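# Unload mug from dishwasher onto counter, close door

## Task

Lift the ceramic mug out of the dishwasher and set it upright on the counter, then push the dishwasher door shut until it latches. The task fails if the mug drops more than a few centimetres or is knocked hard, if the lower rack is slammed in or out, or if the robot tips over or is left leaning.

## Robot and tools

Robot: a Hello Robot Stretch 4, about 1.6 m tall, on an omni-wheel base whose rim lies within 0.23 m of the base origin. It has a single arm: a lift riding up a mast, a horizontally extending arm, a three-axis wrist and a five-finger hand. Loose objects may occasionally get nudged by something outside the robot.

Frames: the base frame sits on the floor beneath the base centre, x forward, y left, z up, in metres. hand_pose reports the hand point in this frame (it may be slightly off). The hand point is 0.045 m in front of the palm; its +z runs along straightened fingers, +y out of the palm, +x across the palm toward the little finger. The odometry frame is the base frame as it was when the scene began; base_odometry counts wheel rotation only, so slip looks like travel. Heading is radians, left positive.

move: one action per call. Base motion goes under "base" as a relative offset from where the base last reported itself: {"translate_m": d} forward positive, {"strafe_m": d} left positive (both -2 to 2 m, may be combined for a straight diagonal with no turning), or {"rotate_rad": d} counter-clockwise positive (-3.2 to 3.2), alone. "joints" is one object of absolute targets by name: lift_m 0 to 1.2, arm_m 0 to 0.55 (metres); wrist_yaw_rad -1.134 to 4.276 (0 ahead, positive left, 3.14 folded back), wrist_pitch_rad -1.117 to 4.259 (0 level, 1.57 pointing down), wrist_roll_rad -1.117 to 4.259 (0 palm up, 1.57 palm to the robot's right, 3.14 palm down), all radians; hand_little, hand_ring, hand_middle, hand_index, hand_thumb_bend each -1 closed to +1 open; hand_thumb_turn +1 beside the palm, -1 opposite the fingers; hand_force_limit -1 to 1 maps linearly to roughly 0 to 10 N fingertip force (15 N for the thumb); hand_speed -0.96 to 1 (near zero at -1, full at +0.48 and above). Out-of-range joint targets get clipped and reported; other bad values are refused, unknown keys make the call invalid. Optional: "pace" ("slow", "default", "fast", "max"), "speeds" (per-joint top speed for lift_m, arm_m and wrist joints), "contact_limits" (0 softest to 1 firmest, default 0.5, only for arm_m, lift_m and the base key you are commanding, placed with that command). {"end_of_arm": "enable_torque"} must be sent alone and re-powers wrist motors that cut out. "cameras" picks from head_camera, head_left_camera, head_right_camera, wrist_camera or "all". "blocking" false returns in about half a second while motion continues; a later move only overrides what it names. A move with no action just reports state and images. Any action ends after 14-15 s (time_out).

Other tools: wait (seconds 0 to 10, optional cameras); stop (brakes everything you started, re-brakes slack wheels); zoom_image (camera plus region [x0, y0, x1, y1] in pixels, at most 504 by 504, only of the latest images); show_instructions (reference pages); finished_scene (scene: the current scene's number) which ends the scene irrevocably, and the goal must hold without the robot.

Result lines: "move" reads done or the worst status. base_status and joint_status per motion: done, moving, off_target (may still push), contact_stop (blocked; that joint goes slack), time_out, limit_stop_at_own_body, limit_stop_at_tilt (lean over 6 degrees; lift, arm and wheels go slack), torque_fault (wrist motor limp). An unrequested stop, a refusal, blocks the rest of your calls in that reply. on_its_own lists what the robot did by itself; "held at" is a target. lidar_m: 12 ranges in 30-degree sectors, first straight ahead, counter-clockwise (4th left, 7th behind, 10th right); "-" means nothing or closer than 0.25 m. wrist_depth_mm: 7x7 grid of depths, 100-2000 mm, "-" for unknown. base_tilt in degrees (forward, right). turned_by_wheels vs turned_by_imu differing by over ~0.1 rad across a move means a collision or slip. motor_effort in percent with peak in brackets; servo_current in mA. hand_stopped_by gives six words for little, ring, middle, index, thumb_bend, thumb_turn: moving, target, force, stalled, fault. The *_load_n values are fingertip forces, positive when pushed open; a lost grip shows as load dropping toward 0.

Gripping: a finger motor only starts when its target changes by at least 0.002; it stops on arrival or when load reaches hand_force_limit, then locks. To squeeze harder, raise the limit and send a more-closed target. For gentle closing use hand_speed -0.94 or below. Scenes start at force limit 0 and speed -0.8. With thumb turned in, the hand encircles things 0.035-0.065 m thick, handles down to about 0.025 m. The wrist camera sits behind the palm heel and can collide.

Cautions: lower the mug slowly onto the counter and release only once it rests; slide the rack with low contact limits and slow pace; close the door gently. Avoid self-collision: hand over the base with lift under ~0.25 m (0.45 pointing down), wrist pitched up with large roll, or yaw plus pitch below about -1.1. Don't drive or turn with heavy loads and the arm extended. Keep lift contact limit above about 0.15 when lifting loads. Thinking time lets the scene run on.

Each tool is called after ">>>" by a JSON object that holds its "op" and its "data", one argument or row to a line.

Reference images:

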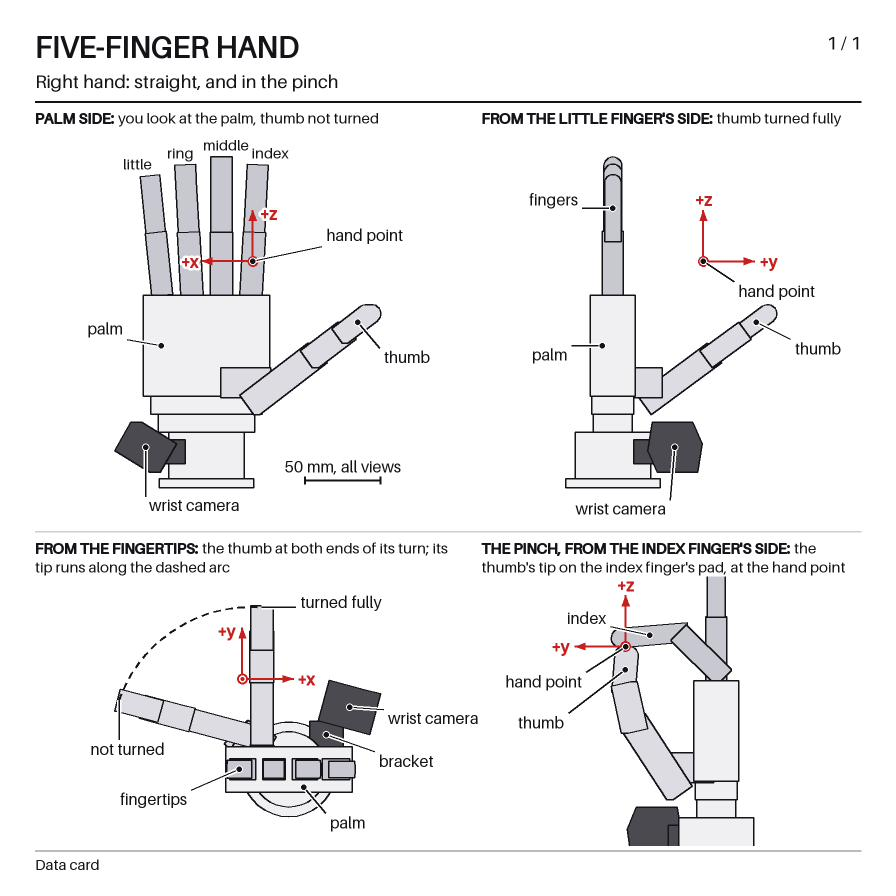

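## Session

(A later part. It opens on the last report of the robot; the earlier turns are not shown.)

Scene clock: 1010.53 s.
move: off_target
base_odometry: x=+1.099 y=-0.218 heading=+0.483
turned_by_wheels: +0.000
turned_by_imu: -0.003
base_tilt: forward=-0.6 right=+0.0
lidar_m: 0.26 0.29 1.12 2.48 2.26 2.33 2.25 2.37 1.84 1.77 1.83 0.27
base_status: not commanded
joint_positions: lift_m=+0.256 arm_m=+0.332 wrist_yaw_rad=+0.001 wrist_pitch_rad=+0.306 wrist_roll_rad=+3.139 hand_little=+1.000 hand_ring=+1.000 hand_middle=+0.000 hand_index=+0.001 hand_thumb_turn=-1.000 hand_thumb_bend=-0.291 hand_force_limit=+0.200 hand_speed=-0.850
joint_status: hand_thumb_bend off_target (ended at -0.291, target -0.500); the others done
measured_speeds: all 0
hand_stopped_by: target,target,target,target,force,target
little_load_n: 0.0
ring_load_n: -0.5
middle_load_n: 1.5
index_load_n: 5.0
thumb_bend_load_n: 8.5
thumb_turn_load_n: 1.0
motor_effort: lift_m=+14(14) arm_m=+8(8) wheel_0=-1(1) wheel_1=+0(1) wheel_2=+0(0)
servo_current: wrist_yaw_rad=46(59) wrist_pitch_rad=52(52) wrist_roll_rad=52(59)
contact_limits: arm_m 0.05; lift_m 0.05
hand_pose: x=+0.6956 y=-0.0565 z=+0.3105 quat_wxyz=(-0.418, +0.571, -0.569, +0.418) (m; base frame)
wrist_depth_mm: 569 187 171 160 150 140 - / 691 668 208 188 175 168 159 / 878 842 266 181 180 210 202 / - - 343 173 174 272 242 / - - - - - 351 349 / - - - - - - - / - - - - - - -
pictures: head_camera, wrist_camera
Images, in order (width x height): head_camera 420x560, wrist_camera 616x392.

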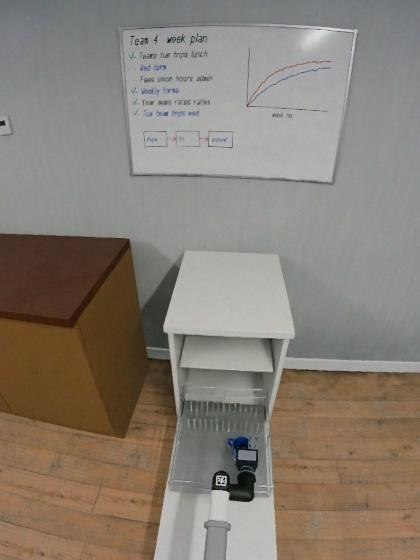

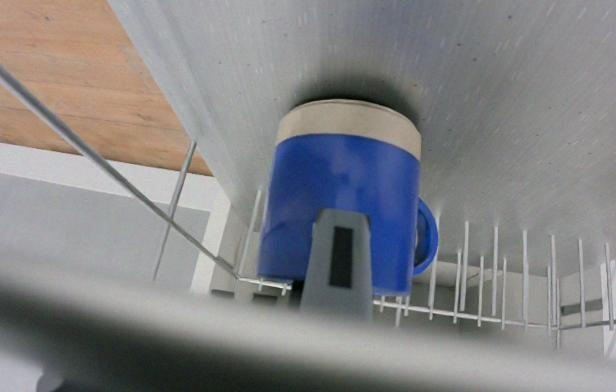

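>>> {"op": "move", "data": {
  "joints": {"hand_force_limit": 0.6, "hand_speed": -0.92, "hand_middle": -0.2, "hand_index": -0.2, "hand_thumb_bend": -0.6},
  "cameras": ["wrist_camera"]
}}

Scene clock: 1014.53 s.
move: off_target
base_odometry: x=+1.099 y=-0.218 heading=+0.483
turned_by_wheels: +0.000
turned_by_imu: -0.002
base_tilt: forward=-0.7 right=+0.1
lidar_m: 0.25 0.27 1.12 2.47 2.24 2.36 2.25 2.35 1.85 1.77 1.85 0.27
base_status: not commanded
joint_positions: lift_m=+0.256 arm_m=+0.332 wrist_yaw_rad=+0.001 wrist_pitch_rad=+0.306 wrist_roll_rad=+3.139 hand_little=+1.000 hand_ring=+1.000 hand_middle=-0.026 hand_index=-0.011 hand_thumb_turn=-1.000 hand_thumb_bend=-0.299 hand_force_limit=+0.600 hand_speed=-0.920
joint_status: hand_middle off_target (ended at -0.026, target -0.200); hand_index off_target (ended at -0.011, target -0.200); hand_thumb_bend off_target (ended at -0.299, target -0.600); the others done
measured_speeds: all 0
hand_stopped_by: target,target,force,force,force,target
little_load_n: 0.0
ring_load_n: 0.0
middle_load_n: 7.5
index_load_n: 8.5
thumb_bend_load_n: 11.5
thumb_turn_load_n: 1.5
motor_effort: lift_m=+14(14) arm_m=+7(8) wheel_0=-1(1) wheel_1=+0(1) wheel_2=+0(0)
servo_current: wrist_yaw_rad=46(59) wrist_pitch_rad=52(52) wrist_roll_rad=52(59)
contact_limits: arm_m 0.05; lift_m 0.05
hand_pose: x=+0.6956 y=-0.0565 z=+0.3105 quat_wxyz=(-0.418, +0.571, -0.569, +0.418) (m; base frame)
wrist_depth_mm: 569 187 172 160 151 141 - / 691 668 209 187 178 169 160 / 866 854 270 180 180 208 202 / - - 342 172 173 271 244 / - - - - - 343 357 / - - - - - - - / - - - - - - -
pictures: wrist_camera
Images, in order (width x height): wrist_camera 616x392.

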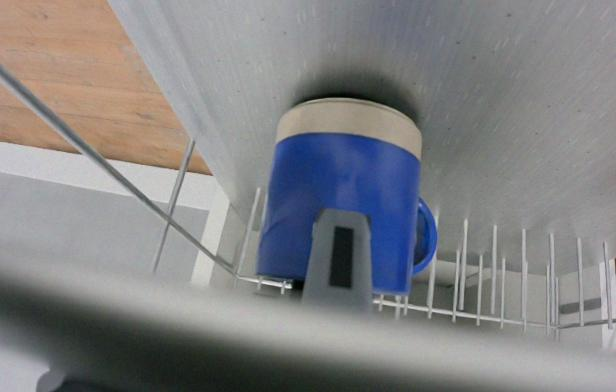

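>>> {"op": "move", "data": {
  "joints": {"lift_m": 0.28},
  "speeds": {"lift_m": 0.04},
  "cameras": ["head_camera", "wrist_camera"]
}}

>>> {"op": "zoom_image", "data": {
  "camera": "head_camera",
  "region": [180, 380, 300, 500]
}}

Scene clock: 1017.83 s.
move: done
base_odometry: x=+1.099 y=-0.218 heading=+0.483
turned_by_wheels: +0.000
turned_by_imu: -0.001
base_tilt: forward=-0.6 right=+0.1
lidar_m: 0.25 0.28 1.09 2.50 2.27 2.35 2.27 2.33 1.85 1.77 1.82 0.26
base_status: not commanded
joint_positions: lift_m=+0.280 arm_m=+0.332 wrist_yaw_rad=+0.001 wrist_pitch_rad=+0.306 wrist_roll_rad=+3.139 hand_little=+1.000 hand_ring=+1.000 hand_middle=-0.026 hand_index=-0.011 hand_thumb_turn=-1.000 hand_thumb_bend=-0.299 hand_force_limit=+0.600 hand_speed=-0.920
joint_status: all done
measured_speeds: all 0
hand_stopped_by: target,target,force,force,force,target
little_load_n: -0.5
ring_load_n: 0.0
middle_load_n: 6.0
index_load_n: 7.0
thumb_bend_load_n: 11.5
thumb_turn_load_n: 1.5
motor_effort: lift_m=+25(28) arm_m=+7(8) wheel_0=-1(1) wheel_1=+0(1) wheel_2=+0(0)
servo_current: wrist_yaw_rad=46(59) wrist_pitch_rad=46(52) wrist_roll_rad=33(52)
contact_limits: arm_m 0.05
hand_pose: x=+0.6957 y=-0.0565 z=+0.3336 quat_wxyz=(-0.418, +0.571, -0.569, +0.418) (m; base frame)
wrist_depth_mm: 574 559 204 194 186 - - / 741 683 240 220 205 198 - / 960 904 314 180 180 244 232 / - - 392 172 173 315 303 / - - 399 168 - 413 404 / - 117 139 - - - 430 / - - - - - - -
pictures: head_camera, wrist_camera
Images, in order (width x height): head_camera 420x560, wrist_camera 616x392.

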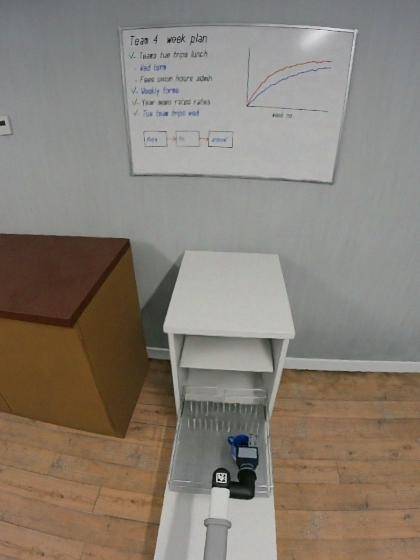

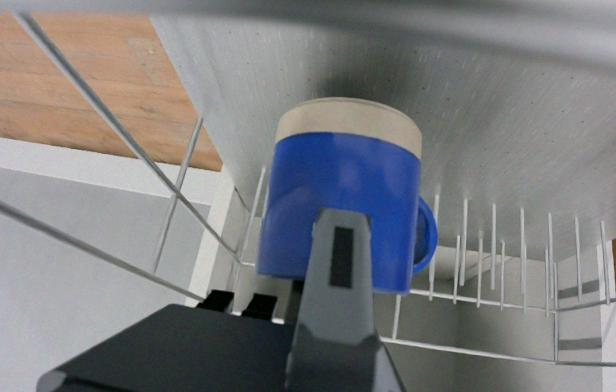

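Scaled by 4.200 from the camera's 420x560 image, which has a finer 1200x1600 frame.

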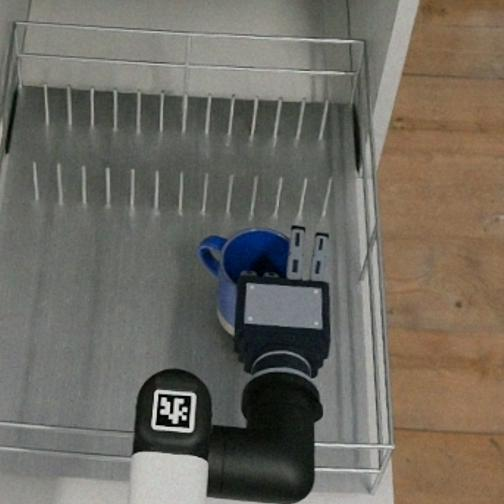

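>>> {"op": "move", "data": {
  "joints": {"lift_m": 0.5},
  "speeds": {"lift_m": 0.1},
  "cameras": ["head_camera"]
}}

>>> {"op": "move", "data": {
  "joints": {"lift_m": 0.99},
  "speeds": {"lift_m": 0.12},
  "cameras": ["head_camera", "wrist_camera"]
}}

Scene clock: 1033.30 s.
move: done
base_odometry: x=+1.099 y=-0.218 heading=+0.483
turned_by_wheels: +0.000
turned_by_imu: -0.003
base_tilt: forward=-0.7 right=+0.1
lidar_m: 0.26 0.29 1.12 2.53 2.28 2.36 2.27 2.37 1.84 1.77 1.86 0.27
base_status: not commanded
joint_positions: lift_m=+0.500 arm_m=+0.332 wrist_yaw_rad=+0.001 wrist_pitch_rad=+0.306 wrist_roll_rad=+3.139 hand_little=+1.000 hand_ring=+1.000 hand_middle=-0.026 hand_index=-0.011 hand_thumb_turn=-1.000 hand_thumb_bend=-0.299 hand_force_limit=+0.600 hand_speed=-0.920
joint_status: all done
measured_speeds: all 0
hand_stopped_by: target,target,force,force,force,target
little_load_n: -0.5
ring_load_n: 0.0
middle_load_n: 6.0
index_load_n: 7.0
thumb_bend_load_n: 11.5
thumb_turn_load_n: 1.5
motor_effort: lift_m=+24(29) arm_m=+7(8) wheel_0=+0(1) wheel_1=+0(1) wheel_2=+0(0)
servo_current: wrist_yaw_rad=52(59) wrist_pitch_rad=52(59) wrist_roll_rad=39(52)
contact_limits: arm_m 0.05
hand_pose: x=+0.6957 y=-0.0565 z=+0.5536 quat_wxyz=(-0.418, +0.571, -0.569, +0.418) (m; base frame)
wrist_depth_mm: 946 904 842 473 445 427 - / 1098 1060 1025 535 521 500 480 / - - - 178 178 676 504 / - - - 172 172 - - / - - - 169 - - 449 / - - 170 - - - 439 / - - - - - - -
pictures: head_camera
Images, in order (width x height): head_camera 420x560.

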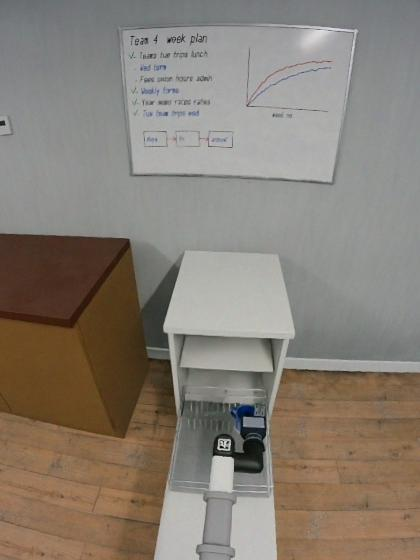

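Scene clock: 1038.07 s.
move: done
base_odometry: x=+1.099 y=-0.218 heading=+0.483
turned_by_wheels: +0.000
turned_by_imu: -0.002
base_tilt: forward=-0.6 right=+0.2
lidar_m: 0.25 0.26 1.10 2.49 2.25 2.36 2.25 2.36 1.85 1.76 1.84 0.30
base_status: not commanded
joint_positions: lift_m=+0.990 arm_m=+0.332 wrist_yaw_rad=+0.001 wrist_pitch_rad=+0.306 wrist_roll_rad=+3.139 hand_little=+1.000 hand_ring=+1.000 hand_middle=-0.026 hand_index=-0.011 hand_thumb_turn=-1.000 hand_thumb_bend=-0.299 hand_force_limit=+0.600 hand_speed=-0.920
joint_status: all done
measured_speeds: all 0
hand_stopped_by: target,target,force,force,force,target
little_load_n: 0.0
ring_load_n: 0.0
middle_load_n: 6.0
index_load_n: 7.0
thumb_bend_load_n: 11.5
thumb_turn_load_n: 2.0
motor_effort: lift_m=+25(29) arm_m=+7(8) wheel_0=-1(1) wheel_1=+0(1) wheel_2=+0(0)
servo_current: wrist_yaw_rad=46(59) wrist_pitch_rad=52(59) wrist_roll_rad=26(52)
contact_limits: arm_m 0.05
hand_pose: x=+0.6957 y=-0.0565 z=+1.0436 quat_wxyz=(-0.418, +0.571, -0.569, +0.418) (m; base frame)
wrist_depth_mm: - - - - - - - / - - 439 424 410 407 - / - - - 179 179 442 413 / - - - 172 173 530 496 / - - - 168 - - - / - - 133 - - - - / - - - - - - -
pictures: head_camera, wrist_camera
Images, in order (width x height): head_camera 420x560, wrist_camera 616x392.

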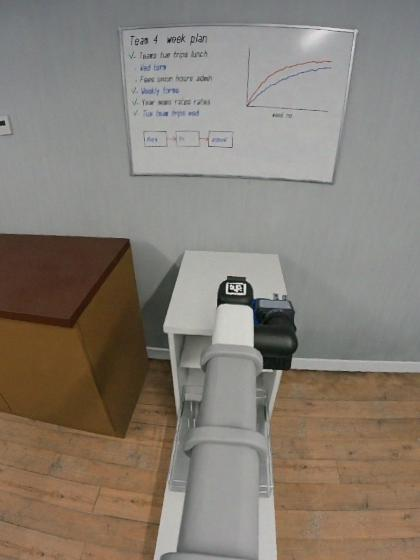

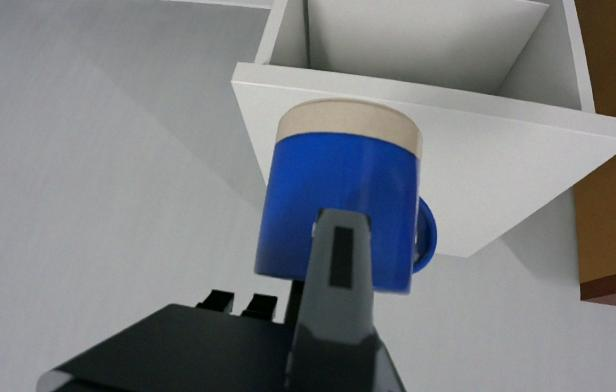

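>>> {"op": "move", "data": {
  "base": {"strafe_m": 0.75},
  "pace": "slow",
  "cameras": ["head_camera", "wrist_camera"]
}}

Scene clock: 1048.87 s.
move: done
base_odometry: x=+0.750 y=+0.446 heading=+0.483
turned_by_wheels: +0.000
turned_by_imu: -0.004
base_tilt: forward=-0.6 right=+0.1
lidar_m: 0.77 0.83 1.11 2.18 1.56 2.04 2.25 2.35 2.60 2.52 0.58 0.74
base_status: done
joint_positions: lift_m=+0.990 arm_m=+0.332 wrist_yaw_rad=+0.001 wrist_pitch_rad=+0.306 wrist_roll_rad=+3.139 hand_little=+1.000 hand_ring=+1.000 hand_middle=-0.026 hand_index=-0.011 hand_thumb_turn=-1.000 hand_thumb_bend=-0.299 hand_force_limit=+0.600 hand_speed=-0.920
joint_status: not commanded
measured_speeds: all 0
hand_stopped_by: target,target,force,force,force,target
little_load_n: 0.0
ring_load_n: 0.0
middle_load_n: 6.0
index_load_n: 7.0
thumb_bend_load_n: 11.5
thumb_turn_load_n: 1.5
motor_effort: lift_m=+25(25) arm_m=+7(8) wheel_0=-2(7) wheel_1=+3(13) wheel_2=+1(4)
servo_current: wrist_yaw_rad=46(59) wrist_pitch_rad=46(59) wrist_roll_rad=46(59)
contact_limits: arm_m 0.05
hand_pose: x=+0.6957 y=-0.0565 z=+1.0436 quat_wxyz=(-0.418, +0.571, -0.569, +0.418) (m; base frame)
wrist_depth_mm: - - 347 353 359 364 364 / 544 - 312 309 309 340 343 / - - 394 179 178 319 304 / - - 549 172 173 413 384 / - - - 168 - 603 549 / - - 133 - - - - / - - - - - - -
pictures: head_camera, wrist_camera
Images, in order (width x height): head_camera 420x560, wrist_camera 616x392.

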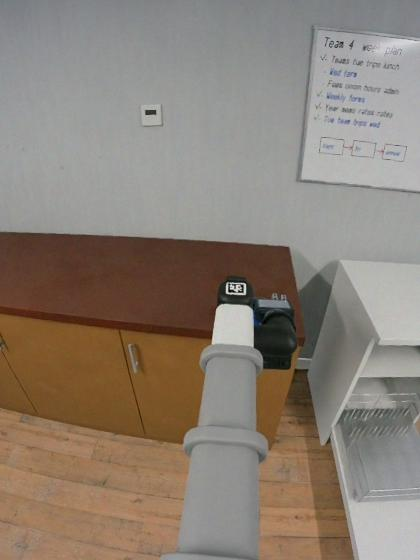

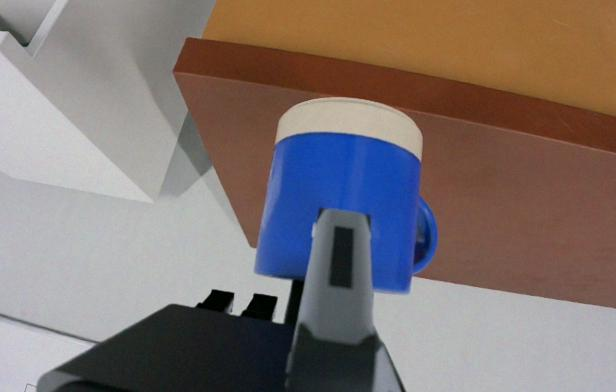

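>>> {"op": "move", "data": {
  "base": {"translate_m": 0.22, "strafe_m": 0.12},
  "pace": "slow"
}}

>>> {"op": "move", "data": {
  "joints": {"lift_m": 0.92},
  "speeds": {"lift_m": 0.1},
  "contact_limits": {"lift_m": 0.1},
  "cameras": ["head_camera", "wrist_camera"]
}}

>>> {"op": "zoom_image", "data": {
  "camera": "head_camera",
  "region": [180, 200, 330, 400]
}}

Scene clock: 1057.57 s.
move: done
base_odometry: x=+0.889 y=+0.654 heading=+0.484
turned_by_wheels: +0.000
turned_by_imu: -0.003
base_tilt: forward=-0.6 right=+0.1
lidar_m: 0.53 0.59 0.82 2.06 1.57 1.84 2.47 2.59 2.74 0.63 0.64 0.58
base_status: done
joint_positions: lift_m=+0.990 arm_m=+0.332 wrist_yaw_rad=+0.001 wrist_pitch_rad=+0.306 wrist_roll_rad=+3.139 hand_little=+1.000 hand_ring=+1.000 hand_middle=-0.026 hand_index=-0.011 hand_thumb_turn=-1.000 hand_thumb_bend=-0.299 hand_force_limit=+0.600 hand_speed=-0.920
joint_status: not commanded
measured_speeds: all 0
hand_stopped_by: target,target,force,force,force,target
little_load_n: 0.0
ring_load_n: 0.0
middle_load_n: 6.0
index_load_n: 7.0
thumb_bend_load_n: 11.5
thumb_turn_load_n: 1.5
motor_effort: lift_m=+25(25) arm_m=+7(7) wheel_0=+3(4) wheel_1=+5(12) wheel_2=-3(9)
servo_current: wrist_yaw_rad=39(59) wrist_pitch_rad=46(52) wrist_roll_rad=33(52)
contact_limits: arm_m 0.05
hand_pose: x=+0.6957 y=-0.0565 z=+1.0436 quat_wxyz=(-0.418, +0.571, -0.569, +0.418) (m; base frame)
wrist_depth_mm: 286 268 257 242 229 215 - / 332 332 315 286 271 255 240 / - 427 407 180 178 320 298 / - - 559 172 173 415 387 / - - - 168 - 564 530 / - - 133 - - - - / - - - - - - -
pictures: none

Scene clock: 1058.90 s.
move: done
base_odometry: x=+0.889 y=+0.654 heading=+0.484
turned_by_wheels: +0.000
turned_by_imu: -0.001
base_tilt: forward=-0.7 right=+0.2
lidar_m: 0.55 0.60 0.83 2.07 1.58 1.83 2.46 2.55 2.74 0.63 0.66 0.58
base_status: not commanded
joint_positions: lift_m=+0.921 arm_m=+0.332 wrist_yaw_rad=+0.001 wrist_pitch_rad=+0.302 wrist_roll_rad=+3.139 hand_little=+1.000 hand_ring=+1.000 hand_middle=-0.026 hand_index=-0.011 hand_thumb_turn=-1.000 hand_thumb_bend=-0.299 hand_force_limit=+0.600 hand_speed=-0.920
joint_status: all done
measured_speeds: all 0
hand_stopped_by: target,target,force,force,force,target
little_load_n: 0.0
ring_load_n: 0.0
middle_load_n: 8.5
index_load_n: 7.5
thumb_bend_load_n: 11.5
thumb_turn_load_n: 1.0
motor_effort: lift_m=+13(23) arm_m=+7(7) wheel_0=+3(4) wheel_1=+4(5) wheel_2=-3(3)
servo_current: wrist_yaw_rad=52(59) wrist_pitch_rad=39(52) wrist_roll_rad=46(59)
contact_limits: arm_m 0.05; lift_m 0.1
hand_pose: x=+0.6962 y=-0.0565 z=+0.9754 quat_wxyz=(-0.419, +0.570, -0.569, +0.419) (m; base frame)
wrist_depth_mm: 185 175 165 158 147 139 - / 228 216 203 187 177 167 - / 319 291 266 181 181 211 202 / - 421 382 172 173 279 256 / - - 549 168 - 407 379 / - - 134 - - - - / - - - - - - -
pictures: head_camera, wrist_camera
Images, in order (width x height): head_camera 420x560, wrist_camera 616x392.

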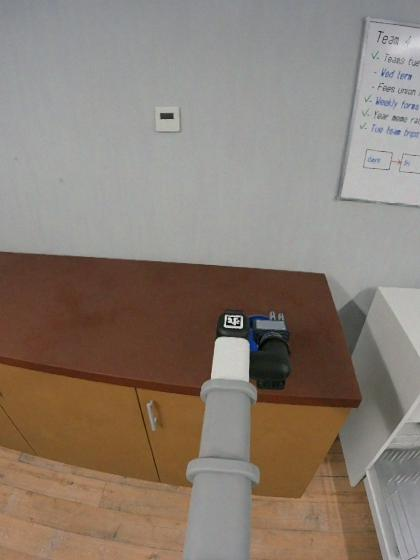

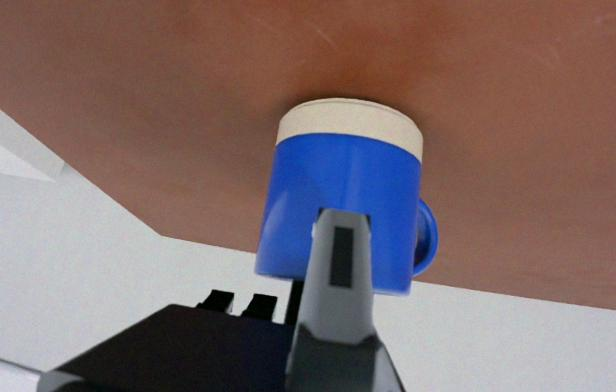

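Scaled by 2.520 from the camera's 420x560 image, which has a finer 1200x1600 frame.

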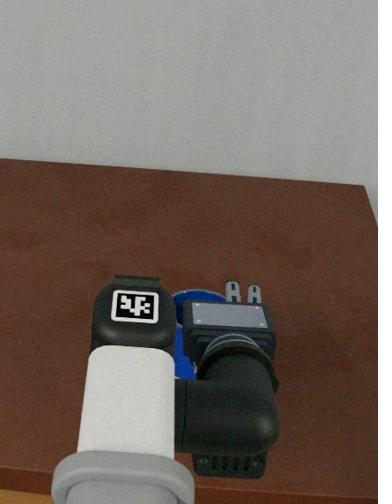

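>>> {"op": "move", "data": {
  "joints": {"hand_thumb_bend": 0.2, "hand_speed": -0.85},
  "cameras": ["wrist_camera"]
}}

Scene clock: 1064.00 s.
move: done
base_odometry: x=+0.889 y=+0.654 heading=+0.484
turned_by_wheels: +0.000
turned_by_imu: -0.002
base_tilt: forward=-0.6 right=+0.2
lidar_m: 0.54 0.58 0.84 2.06 1.57 1.83 2.46 2.59 2.73 0.64 0.67 0.55
base_status: not commanded
joint_positions: lift_m=+0.920 arm_m=+0.332 wrist_yaw_rad=+0.001 wrist_pitch_rad=+0.302 wrist_roll_rad=+3.139 hand_little=+1.000 hand_ring=+1.000 hand_middle=-0.027 hand_index=-0.012 hand_thumb_turn=-1.000 hand_thumb_bend=+0.200 hand_force_limit=+0.600 hand_speed=-0.850
joint_status: all done
measured_speeds: all 0
hand_stopped_by: target,target,force,force,target,target
little_load_n: 0.0
ring_load_n: 0.0
middle_load_n: 0.5
index_load_n: 0.5
thumb_bend_load_n: 0.0
thumb_turn_load_n: 0.0
motor_effort: lift_m=+13(14) arm_m=+7(7) wheel_0=+3(4) wheel_1=+4(5) wheel_2=-3(3)
servo_current: wrist_yaw_rad=39(59) wrist_pitch_rad=39(46) wrist_roll_rad=39(52)
contact_limits: arm_m 0.05; lift_m 0.1
hand_pose: x=+0.6962 y=-0.0565 z=+0.9753 quat_wxyz=(-0.419, +0.570, -0.569, +0.419) (m; base frame)
wrist_depth_mm: 181 170 162 155 145 137 - / 223 211 196 185 173 162 - / 304 287 258 185 183 206 193 / - 410 373 172 179 267 246 / - - 535 164 - 387 359 / - - 133 - - 564 535 / - - - - - - -
pictures: wrist_camera
Images, in order (width x height): wrist_camera 616x392.

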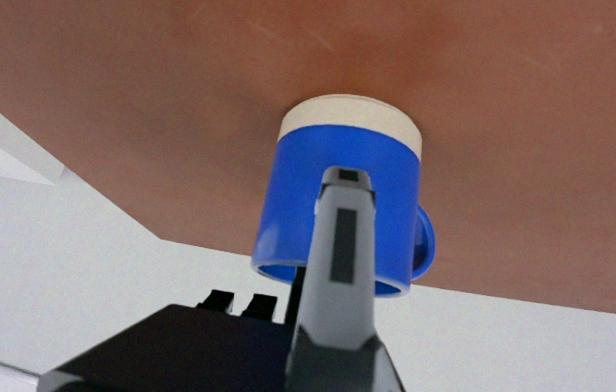

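>>> {"op": "move", "data": {
  "joints": {"hand_thumb_bend": 1, "hand_index": 0.3, "hand_middle": 0.3, "hand_speed": -0.6}
}}

>>> {"op": "move", "data": {
  "joints": {"lift_m": 1.06},
  "speeds": {"lift_m": 0.08},
  "contact_limits": {"lift_m": 0.2}
}}

>>> {"op": "move", "data": {
  "joints": {"arm_m": 0.1},
  "cameras": ["head_camera"]
}}

>>> {"op": "zoom_image", "data": {
  "camera": "head_camera",
  "region": [180, 200, 330, 400]
}}

Scene clock: 1069.23 s.
move: done
base_odometry: x=+0.889 y=+0.654 heading=+0.484
turned_by_wheels: +0.000
turned_by_imu: -0.002
base_tilt: forward=-0.7 right=+0.2
lidar_m: 0.53 0.59 0.83 2.06 1.58 1.84 2.44 2.60 2.75 0.64 0.66 0.56
base_status: not commanded
joint_positions: lift_m=+0.920 arm_m=+0.332 wrist_yaw_rad=+0.001 wrist_pitch_rad=+0.302 wrist_roll_rad=+3.139 hand_little=+1.000 hand_ring=+1.000 hand_middle=+0.300 hand_index=+0.300 hand_thumb_turn=-1.000 hand_thumb_bend=+1.000 hand_force_limit=+0.600 hand_speed=-0.600
joint_status: all done
measured_speeds: all 0
hand_stopped_by: target,target,target,target,target,target
little_load_n: 0.0
ring_load_n: 0.0
middle_load_n: 0.0
index_load_n: 0.0
thumb_bend_load_n: 0.0
thumb_turn_load_n: 0.0
motor_effort: lift_m=+14(14) arm_m=+7(7) wheel_0=+3(4) wheel_1=+4(5) wheel_2=-3(4)
servo_current: wrist_yaw_rad=46(59) wrist_pitch_rad=46(52) wrist_roll_rad=39(52)
contact_limits: arm_m 0.05; lift_m 0.1
hand_pose: x=+0.6962 y=-0.0565 z=+0.9753 quat_wxyz=(-0.419, +0.570, -0.569, +0.419) (m; base frame)
wrist_depth_mm: 181 169 162 154 144 137 - / 221 208 196 186 159 162 - / 303 286 258 188 107 205 192 / - 407 370 176 - 267 245 / - - 535 165 - 384 377 / - - 133 - - - 530 / - - - - - - -
pictures: none

Scene clock: 1071.53 s.
move: done
base_odometry: x=+0.889 y=+0.654 heading=+0.484
turned_by_wheels: +0.000
turned_by_imu: -0.001
base_tilt: forward=-0.7 right=+0.2
lidar_m: 0.55 0.57 0.84 2.06 1.56 1.85 2.48 2.56 2.74 0.61 0.67 0.58
base_status: not commanded
joint_positions: lift_m=+1.060 arm_m=+0.332 wrist_yaw_rad=+0.001 wrist_pitch_rad=+0.302 wrist_roll_rad=+3.139 hand_little=+1.000 hand_ring=+1.000 hand_middle=+0.300 hand_index=+0.300 hand_thumb_turn=-1.000 hand_thumb_bend=+1.000 hand_force_limit=+0.600 hand_speed=-0.600
joint_status: all done
measured_speeds: all 0
hand_stopped_by: target,target,target,target,target,target
little_load_n: 0.0
ring_load_n: 0.0
middle_load_n: 0.0
index_load_n: 0.0
thumb_bend_load_n: 0.0
thumb_turn_load_n: 0.0
motor_effort: lift_m=+24(28) arm_m=+7(7) wheel_0=+3(4) wheel_1=+4(5) wheel_2=-3(4)
servo_current: wrist_yaw_rad=52(59) wrist_pitch_rad=39(46) wrist_roll_rad=26(59)
contact_limits: arm_m 0.05; lift_m 0.2
hand_pose: x=+0.6962 y=-0.0565 z=+1.1145 quat_wxyz=(-0.419, +0.570, -0.569, +0.419) (m; base frame)
wrist_depth_mm: - 373 357 340 - 303 293 / 715 462 439 418 121 362 340 / - - 574 521 - 449 424 / - - - - - 574 554 / - - - - - - - / - - 133 - - - - / - - - - - - -
pictures: none

Scene clock: 1073.33 s.
move: done
base_odometry: x=+0.889 y=+0.654 heading=+0.484
turned_by_wheels: +0.000
turned_by_imu: -0.001
base_tilt: forward=-0.7 right=+0.0
lidar_m: 0.55 0.59 0.80 2.06 1.59 1.82 2.48 2.60 2.77 0.65 0.67 0.57
base_status: not commanded
joint_positions: lift_m=+1.060 arm_m=+0.100 wrist_yaw_rad=+0.001 wrist_pitch_rad=+0.302 wrist_roll_rad=+3.139 hand_little=+1.000 hand_ring=+1.000 hand_middle=+0.300 hand_index=+0.300 hand_thumb_turn=-1.000 hand_thumb_bend=+1.000 hand_force_limit=+0.600 hand_speed=-0.600
joint_status: all done
measured_speeds: all 0
hand_stopped_by: target,target,target,target,target,target
little_load_n: 0.0
ring_load_n: 0.0
middle_load_n: 0.0
index_load_n: 0.0
thumb_bend_load_n: 0.0
thumb_turn_load_n: 0.0
motor_effort: lift_m=+24(24) arm_m=-7(10) wheel_0=+3(4) wheel_1=+4(5) wheel_2=-3(4)
servo_current: wrist_yaw_rad=52(52) wrist_pitch_rad=39(52) wrist_roll_rad=26(52)
contact_limits: lift_m 0.2
hand_pose: x=+0.4648 y=-0.0565 z=+1.1145 quat_wxyz=(-0.419, +0.570, -0.569, +0.419) (m; base frame)
wrist_depth_mm: - 377 362 351 347 351 379 / 723 455 442 413 123 359 342 / - 946 574 512 - 452 424 / - - 778 732 - 597 559 / - - - - - 788 750 / - - 133 - - - - / - - - - - - -
pictures: head_camera
Images, in order (width x height): head_camera 420x560.

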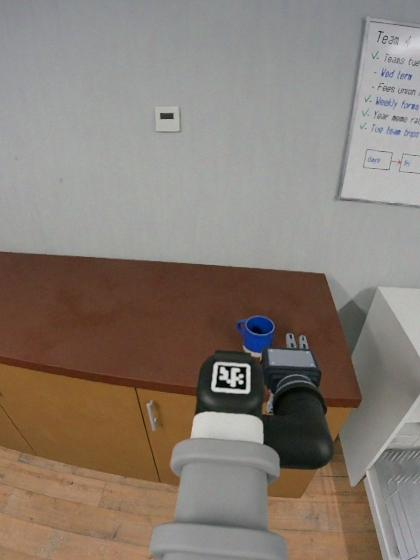

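Scaled by 2.520 from the camera's 420x560 image, which has a finer 1200x1600 frame.

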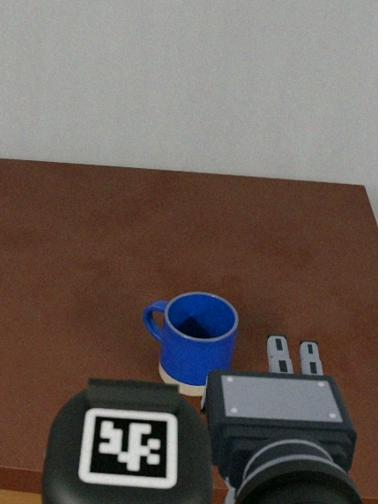

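>>> {"op": "move", "data": {
  "base": {"translate_m": -0.22, "strafe_m": -0.12},
  "joints": {"wrist_pitch_rad": 0.0, "lift_m": 0.8, "hand_index": 0, "hand_middle": 0, "hand_ring": 0, "hand_little": 0}
}}

>>> {"op": "move", "data": {
  "base": {"strafe_m": -0.62},
  "cameras": ["head_camera", "wrist_camera"]
}}

>>> {"op": "zoom_image", "data": {
  "camera": "head_camera",
  "region": [150, 300, 350, 500]
}}

Scene clock: 1112.33 s.
move: done
base_odometry: x=+0.750 y=+0.446 heading=+0.483
turned_by_wheels: +0.000
turned_by_imu: -0.002
base_tilt: forward=-0.6 right=+0.2
lidar_m: 0.74 0.80 1.18 2.18 1.53 2.07 2.24 2.36 2.61 2.52 0.60 0.74
base_status: done
joint_positions: lift_m=+0.800 arm_m=+0.100 wrist_yaw_rad=+0.001 wrist_pitch_rad=+0.009 wrist_roll_rad=+3.139 hand_little=+0.000 hand_ring=+0.000 hand_middle=+0.000 hand_index=+0.000 hand_thumb_turn=-1.000 hand_thumb_bend=+1.000 hand_force_limit=+0.600 hand_speed=-0.600
joint_status: all done
measured_speeds: all 0
hand_stopped_by: target,target,target,target,target,target
little_load_n: 0.0
ring_load_n: 0.0
middle_load_n: 0.0
index_load_n: 0.0
thumb_bend_load_n: 0.0
thumb_turn_load_n: 0.5
motor_effort: lift_m=+14(23) arm_m=-7(8) wheel_0=-3(4) wheel_1=-2(15) wheel_2=+1(11)
servo_current: wrist_yaw_rad=52(59) wrist_pitch_rad=46(117) wrist_roll_rad=52(52)
hand_pose: x=+0.4922 y=-0.0565 z=+0.9164 quat_wxyz=(-0.498, +0.503, -0.501, +0.498) (m; base frame)
wrist_depth_mm: - - - 504 504 500 496 / - - 508 500 122 492 492 / - - 500 496 - 484 484 / - - 182 178 - 484 480 / - - 174 173 - 459 452 / - - 139 157 - - - / - - - - - - -
pictures: none

Scene clock: 1115.73 s.
move: done
base_odometry: x=+1.038 y=-0.103 heading=+0.483
turned_by_wheels: +0.000
turned_by_imu: -0.004
base_tilt: forward=-0.7 right=+0.2
lidar_m: 0.25 0.86 1.13 2.51 2.13 2.34 2.26 2.35 1.96 1.90 0.41 0.26
base_status: done
joint_positions: lift_m=+0.800 arm_m=+0.100 wrist_yaw_rad=+0.001 wrist_pitch_rad=+0.009 wrist_roll_rad=+3.139 hand_little=+0.000 hand_ring=+0.000 hand_middle=+0.000 hand_index=+0.000 hand_thumb_turn=-1.000 hand_thumb_bend=+1.000 hand_force_limit=+0.600 hand_speed=-0.600
joint_status: not commanded
measured_speeds: all 0
hand_stopped_by: target,target,target,target,target,target
little_load_n: 0.0
ring_load_n: 0.0
middle_load_n: 0.0
index_load_n: 0.0
thumb_bend_load_n: 0.0
thumb_turn_load_n: 0.0
motor_effort: lift_m=+15(15) arm_m=-7(8) wheel_0=+0(9) wheel_1=-2(14) wheel_2=+1(2)
servo_current: wrist_yaw_rad=46(59) wrist_pitch_rad=52(59) wrist_roll_rad=52(52)
hand_pose: x=+0.4922 y=-0.0565 z=+0.9164 quat_wxyz=(-0.498, +0.503, -0.501, +0.498) (m; base frame)
wrist_depth_mm: - - 723 - - 654 917 / - - - - 120 732 904 / - - - 564 - 991 854 / - - - - - 960 820 / - - 175 173 - - 798 / - - 139 158 - - - / - - - - - - -
pictures: head_camera, wrist_camera
Images, in order (width x height): head_camera 420x560, wrist_camera 616x392.

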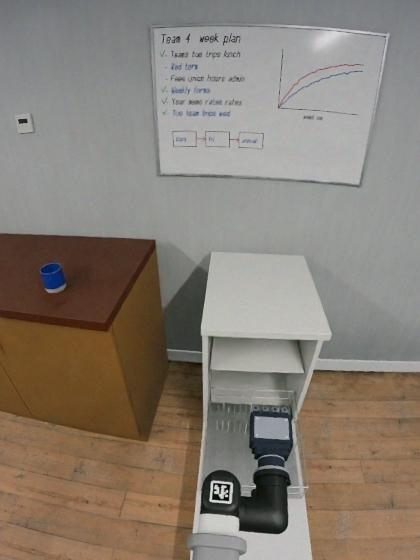

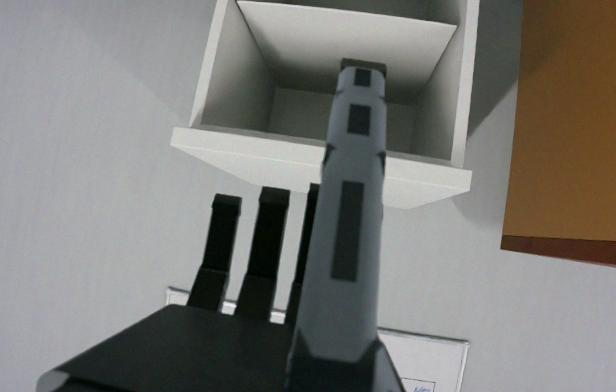

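Scaled by 2.520 from the camera's 420x560 image, which has a finer 1200x1600 frame.

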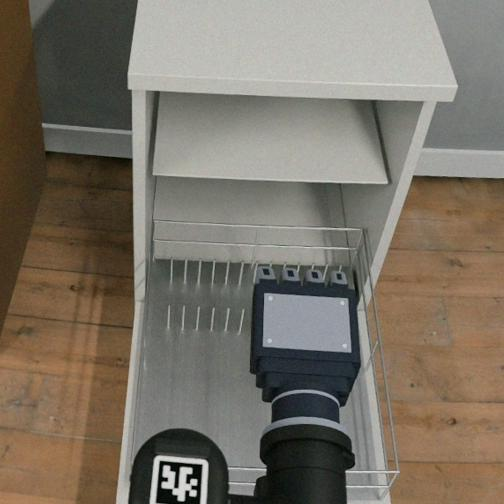

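>>> {"op": "move", "data": {
  "joints": {"lift_m": 0.228},
  "cameras": ["head_camera", "wrist_camera"]
}}

>>> {"op": "move", "data": {
  "joints": {"arm_m": 0.3},
  "speeds": {"arm_m": 0.05},
  "contact_limits": {"arm_m": 0.05},
  "cameras": ["head_camera", "wrist_camera"]
}}

Scene clock: 1131.97 s.
move: done
base_odometry: x=+1.038 y=-0.103 heading=+0.483
turned_by_wheels: +0.000
turned_by_imu: -0.003
base_tilt: forward=-0.7 right=+0.1
lidar_m: 0.25 0.88 1.10 2.50 2.15 2.37 2.26 2.35 1.99 1.89 0.42 0.29
base_status: not commanded
joint_positions: lift_m=+0.228 arm_m=+0.100 wrist_yaw_rad=+0.001 wrist_pitch_rad=+0.009 wrist_roll_rad=+3.139 hand_little=+0.000 hand_ring=+0.000 hand_middle=+0.000 hand_index=+0.000 hand_thumb_turn=-1.000 hand_thumb_bend=+1.000 hand_force_limit=+0.600 hand_speed=-0.600
joint_status: all done
measured_speeds: all 0
hand_stopped_by: target,target,target,target,target,target
little_load_n: 0.0
ring_load_n: 0.0
middle_load_n: 0.0
index_load_n: 0.0
thumb_bend_load_n: 0.0
thumb_turn_load_n: 0.5
motor_effort: lift_m=+14(17) arm_m=-7(7) wheel_0=-1(1) wheel_1=-1(2) wheel_2=+1(1)
servo_current: wrist_yaw_rad=39(59) wrist_pitch_rad=52(59) wrist_roll_rad=46(59)
hand_pose: x=+0.4922 y=-0.0565 z=+0.3444 quat_wxyz=(-0.498, +0.503, -0.501, +0.498) (m; base frame)
wrist_depth_mm: 276 276 293 283 274 258 - / 1138 351 338 296 126 251 242 / - - 504 421 105 342 809 / - 375 544 178 - 439 759 / - - 174 173 - 917 798 / - 119 139 158 - 917 715 / - - - - - 891 707
pictures: head_camera, wrist_camera
Images, in order (width x height): head_camera 420x560, wrist_camera 616x392.

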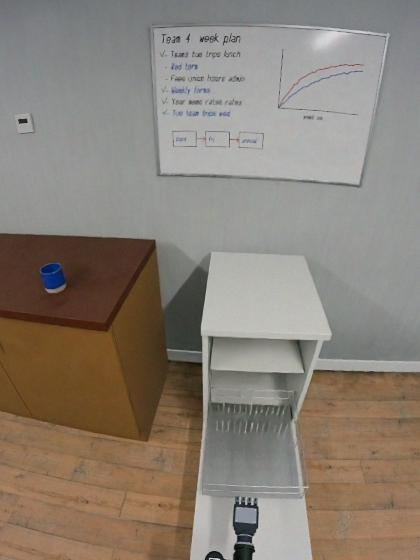

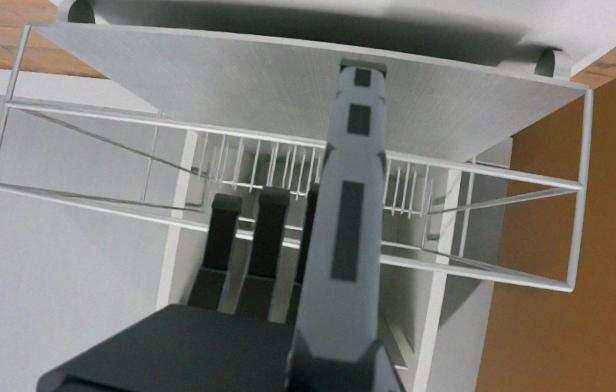

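Scene clock: 1136.37 s.
move: done
base_odometry: x=+1.038 y=-0.103 heading=+0.483
turned_by_wheels: +0.000
turned_by_imu: -0.002
base_tilt: forward=-0.7 right=+0.1
lidar_m: 0.26 0.85 1.12 2.49 2.14 2.36 2.24 2.34 1.98 1.90 0.41 0.28
base_status: not commanded
joint_positions: lift_m=+0.228 arm_m=+0.300 wrist_yaw_rad=+0.001 wrist_pitch_rad=+0.009 wrist_roll_rad=+3.139 hand_little=+0.000 hand_ring=+0.000 hand_middle=+0.000 hand_index=+0.000 hand_thumb_turn=-1.000 hand_thumb_bend=+1.000 hand_force_limit=+0.600 hand_speed=-0.600
joint_status: all done
measured_speeds: all 0
hand_stopped_by: target,target,target,target,target,target
little_load_n: 0.0
ring_load_n: 0.0
middle_load_n: 0.0
index_load_n: 0.0
thumb_bend_load_n: 0.0
thumb_turn_load_n: 0.0
motor_effort: lift_m=+14(14) arm_m=+8(11) wheel_0=-1(1) wheel_1=-2(2) wheel_2=+0(1)
servo_current: wrist_yaw_rad=52(59) wrist_pitch_rad=52(59) wrist_roll_rad=33(59)
contact_limits: arm_m 0.05
hand_pose: x=+0.6915 y=-0.0565 z=+0.3444 quat_wxyz=(-0.498, +0.503, -0.501, +0.498) (m; base frame)
wrist_depth_mm: 273 252 236 221 209 206 - / - 327 332 287 126 239 230 / - 433 504 480 105 329 741 / - 424 182 178 - 402 750 / - - 175 173 - 392 741 / - 117 139 157 - 384 691 / - - - - - 759 691
pictures: head_camera, wrist_camera
Images, in order (width x height): head_camera 420x560, wrist_camera 616x392.

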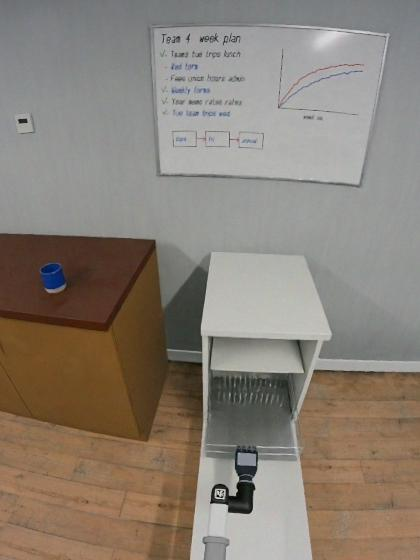

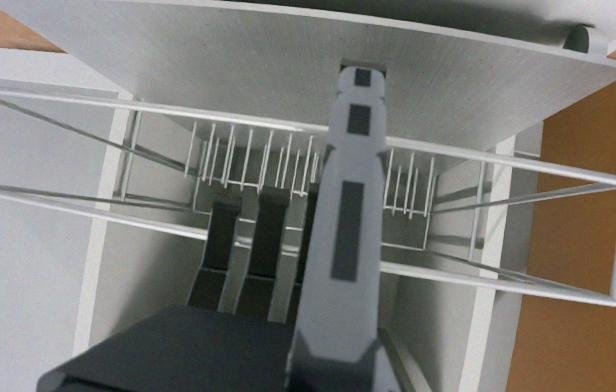

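>>> {"op": "move", "data": {
  "joints": {"arm_m": 0.5},
  "speeds": {"arm_m": 0.05},
  "contact_limits": {"arm_m": 0.05}
}}

>>> {"op": "move", "data": {
  "joints": {"arm_m": 0.547},
  "speeds": {"arm_m": 0.02},
  "contact_limits": {"arm_m": 0.0},
  "cameras": ["head_camera", "wrist_camera"]
}}

>>> {"op": "zoom_image", "data": {
  "camera": "head_camera",
  "region": [180, 300, 340, 460]
}}

Scene clock: 1143.90 s.
move: done
base_odometry: x=+1.038 y=-0.103 heading=+0.483
turned_by_wheels: +0.000
turned_by_imu: -0.003
base_tilt: forward=-0.7 right=+0.0
lidar_m: 0.27 0.86 1.13 2.48 2.09 2.37 2.24 2.35 1.97 1.90 0.40 0.27
base_status: not commanded
joint_positions: lift_m=+0.228 arm_m=+0.500 wrist_yaw_rad=+0.001 wrist_pitch_rad=+0.009 wrist_roll_rad=+3.139 hand_little=+0.000 hand_ring=+0.000 hand_middle=+0.000 hand_index=+0.000 hand_thumb_turn=-1.000 hand_thumb_bend=+1.000 hand_force_limit=+0.600 hand_speed=-0.600
joint_status: all done
measured_speeds: all 0
hand_stopped_by: target,target,target,target,target,target
little_load_n: 0.0
ring_load_n: 0.0
middle_load_n: 0.0
index_load_n: -0.5
thumb_bend_load_n: 0.0
thumb_turn_load_n: 0.0
motor_effort: lift_m=+14(14) arm_m=+8(10) wheel_0=-1(1) wheel_1=-1(2) wheel_2=+1(1)
servo_current: wrist_yaw_rad=52(59) wrist_pitch_rad=59(59) wrist_roll_rad=46(52)
contact_limits: arm_m 0.05
hand_pose: x=+0.8915 y=-0.0565 z=+0.3444 quat_wxyz=(-0.498, +0.503, -0.501, +0.498) (m; base frame)
wrist_depth_mm: 272 251 236 220 204 193 - / 294 340 327 287 126 238 229 / 314 382 517 407 105 329 281 / 310 384 179 178 - 382 285 / 336 - 175 173 - 359 273 / 347 - 139 157 - 322 253 / - - - - - 327 -
pictures: none

Scene clock: 1146.23 s.
move: contact_stop
base_odometry: x=+1.038 y=-0.103 heading=+0.483
turned_by_wheels: +0.000
turned_by_imu: -0.001
base_tilt: forward=-0.6 right=+0.1
lidar_m: 0.25 0.86 1.12 2.50 2.13 2.37 2.26 2.34 1.97 1.90 0.40 0.28
base_status: not commanded
joint_positions: lift_m=+0.228 arm_m=+0.538 wrist_yaw_rad=+0.001 wrist_pitch_rad=+0.009 wrist_roll_rad=+3.139 hand_little=+0.000 hand_ring=+0.000 hand_middle=+0.000 hand_index=-0.001 hand_thumb_turn=-1.000 hand_thumb_bend=+1.000 hand_force_limit=+0.600 hand_speed=-0.600
joint_status: arm_m contact_stop (moved +0.039 of +0.047)
measured_speeds: all 0
hand_stopped_by: target,target,target,target,target,target
little_load_n: 0.0
ring_load_n: 0.0
middle_load_n: 0.0
index_load_n: -5.5
thumb_bend_load_n: 0.0
thumb_turn_load_n: 0.0
on_its_own: arm_m is slack since a contact_stop (your +0.547 is given up)
motor_effort: lift_m=+14(14) arm_m=+0(13) wheel_0=+3(3) wheel_1=-1(2) wheel_2=+1(1)
servo_current: wrist_yaw_rad=46(52) wrist_pitch_rad=52(59) wrist_roll_rad=26(52)
contact_limits: arm_m 0
hand_pose: x=+0.9303 y=-0.0565 z=+0.3444 quat_wxyz=(-0.498, +0.503, -0.501, +0.498) (m; base frame)
wrist_depth_mm: 268 246 231 216 204 190 - / 296 343 324 285 126 230 226 / 307 382 512 397 105 329 289 / 317 382 182 178 - 382 293 / 330 382 175 173 - 387 278 / 342 117 139 157 - 345 263 / 345 - - - - 330 -
pictures: head_camera, wrist_camera
Images, in order (width x height): head_camera 420x560, wrist_camera 616x392.

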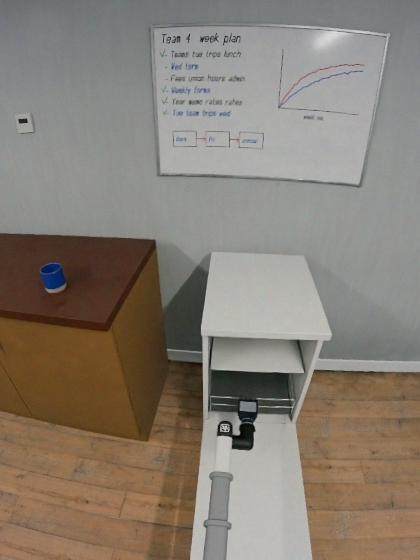

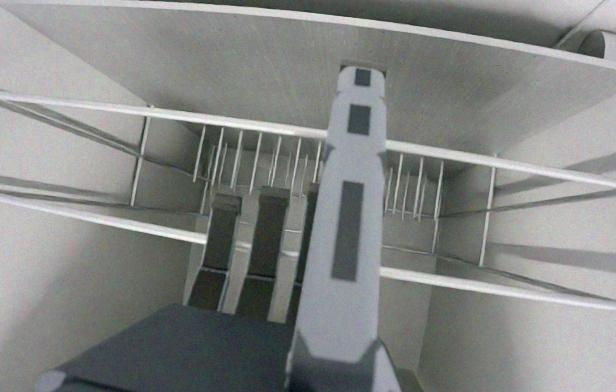

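Scaled by 3.150 from the camera's 420x560 image, which has a finer 1200x1600 frame.

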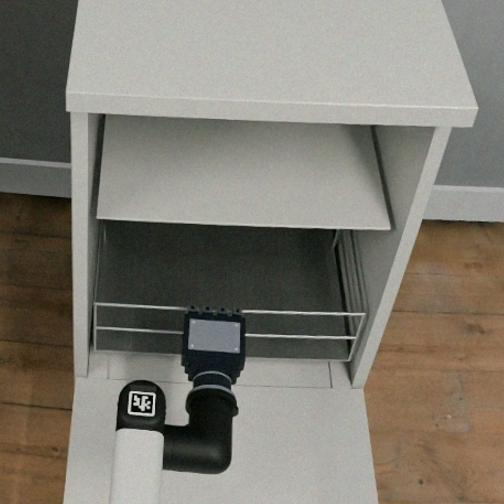

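>>> {"op": "move", "data": {
  "joints": {"arm_m": 0.2, "lift_m": 0.3}
}}

>>> {"op": "move", "data": {
  "base": {"translate_m": -0.34},
  "joints": {"lift_m": 0.45, "wrist_roll_rad": 0, "hand_index": 1, "hand_middle": 1, "hand_ring": 1, "hand_little": 1, "hand_thumb_turn": 1},
  "cameras": ["head_camera", "wrist_camera"]
}}

Scene clock: 1155.30 s.
move: done
base_odometry: x=+1.038 y=-0.103 heading=+0.483
turned_by_wheels: +0.000
turned_by_imu: -0.003
base_tilt: forward=-0.7 right=+0.2
lidar_m: 0.25 0.86 1.14 2.50 2.10 2.37 2.25 2.34 2.00 1.88 0.39 0.27
base_status: not commanded
joint_positions: lift_m=+0.300 arm_m=+0.200 wrist_yaw_rad=+0.001 wrist_pitch_rad=+0.009 wrist_roll_rad=+3.139 hand_little=+0.000 hand_ring=+0.000 hand_middle=+0.000 hand_index=+0.000 hand_thumb_turn=-1.000 hand_thumb_bend=+1.000 hand_force_limit=+0.600 hand_speed=-0.600
joint_status: all done
measured_speeds: all 0
hand_stopped_by: target,target,target,target,target,target
little_load_n: 0.0
ring_load_n: 0.0
middle_load_n: 0.0
index_load_n: 0.0
thumb_bend_load_n: 0.0
thumb_turn_load_n: 0.0
motor_effort: lift_m=+24(27) arm_m=-7(9) wheel_0=+0(3) wheel_1=+0(1) wheel_2=+1(1)
servo_current: wrist_yaw_rad=46(59) wrist_pitch_rad=52(59) wrist_roll_rad=39(59)
hand_pose: x=+0.5923 y=-0.0565 z=+0.4157 quat_wxyz=(-0.498, +0.503, -0.501, +0.498) (m; base frame)
wrist_depth_mm: - 976 480 442 421 379 - / - - 585 574 121 508 831 / - - 732 750 - 512 854 / - - - 177 - 496 820 / - - 174 173 - 891 778 / - 133 151 157 - - 741 / - - - - - 854 715
pictures: none

Scene clock: 1158.37 s.
move: done
base_odometry: x=+0.737 y=-0.261 heading=+0.483
turned_by_wheels: +0.000
turned_by_imu: -0.001
base_tilt: forward=-0.6 right=+0.3
lidar_m: 0.59 1.18 1.61 2.07 2.10 2.00 1.91 1.98 1.97 1.90 2.02 0.63
base_status: done
joint_positions: lift_m=+0.450 arm_m=+0.200 wrist_yaw_rad=+0.001 wrist_pitch_rad=+0.008 wrist_roll_rad=+0.003 hand_little=+1.000 hand_ring=+1.000 hand_middle=+1.000 hand_index=+1.000 hand_thumb_turn=+1.000 hand_thumb_bend=+1.000 hand_force_limit=+0.600 hand_speed=-0.600
joint_status: all done
measured_speeds: all 0
hand_stopped_by: target,target,target,target,target,target
little_load_n: 0.0
ring_load_n: 0.0
middle_load_n: 0.0
index_load_n: 0.0
thumb_bend_load_n: 0.0
thumb_turn_load_n: 0.0
motor_effort: lift_m=+23(28) arm_m=-7(8) wheel_0=-1(6) wheel_1=-3(10) wheel_2=+1(12)
servo_current: wrist_yaw_rad=39(59) wrist_pitch_rad=59(59) wrist_roll_rad=46(111)
hand_pose: x=+0.5933 y=-0.1181 z=+0.6861 quat_wxyz=(+0.497, +0.502, +0.502, +0.499) (m; base frame)
wrist_depth_mm: - - - - - - - / 750 854 - - - - - / 750 946 - - - - - / 750 1008 - - - - - / 750 1042 - - 866 - - / 741 946 136 175 - - - / 759 - - - - - -
pictures: head_camera, wrist_camera
Images, in order (width x height): head_camera 420x560, wrist_camera 616x392.

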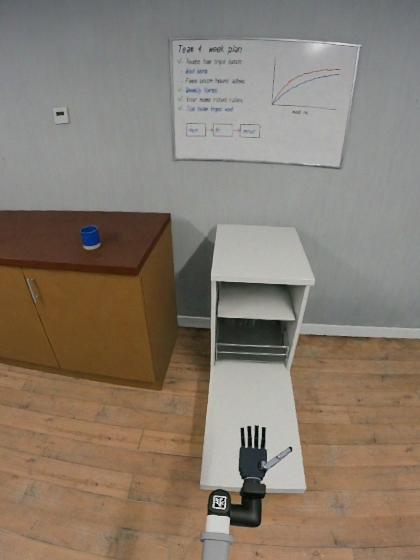

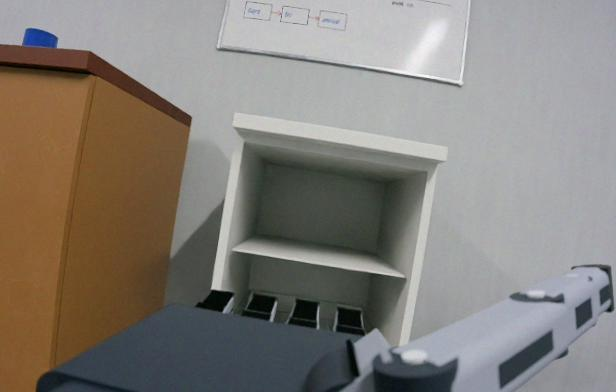

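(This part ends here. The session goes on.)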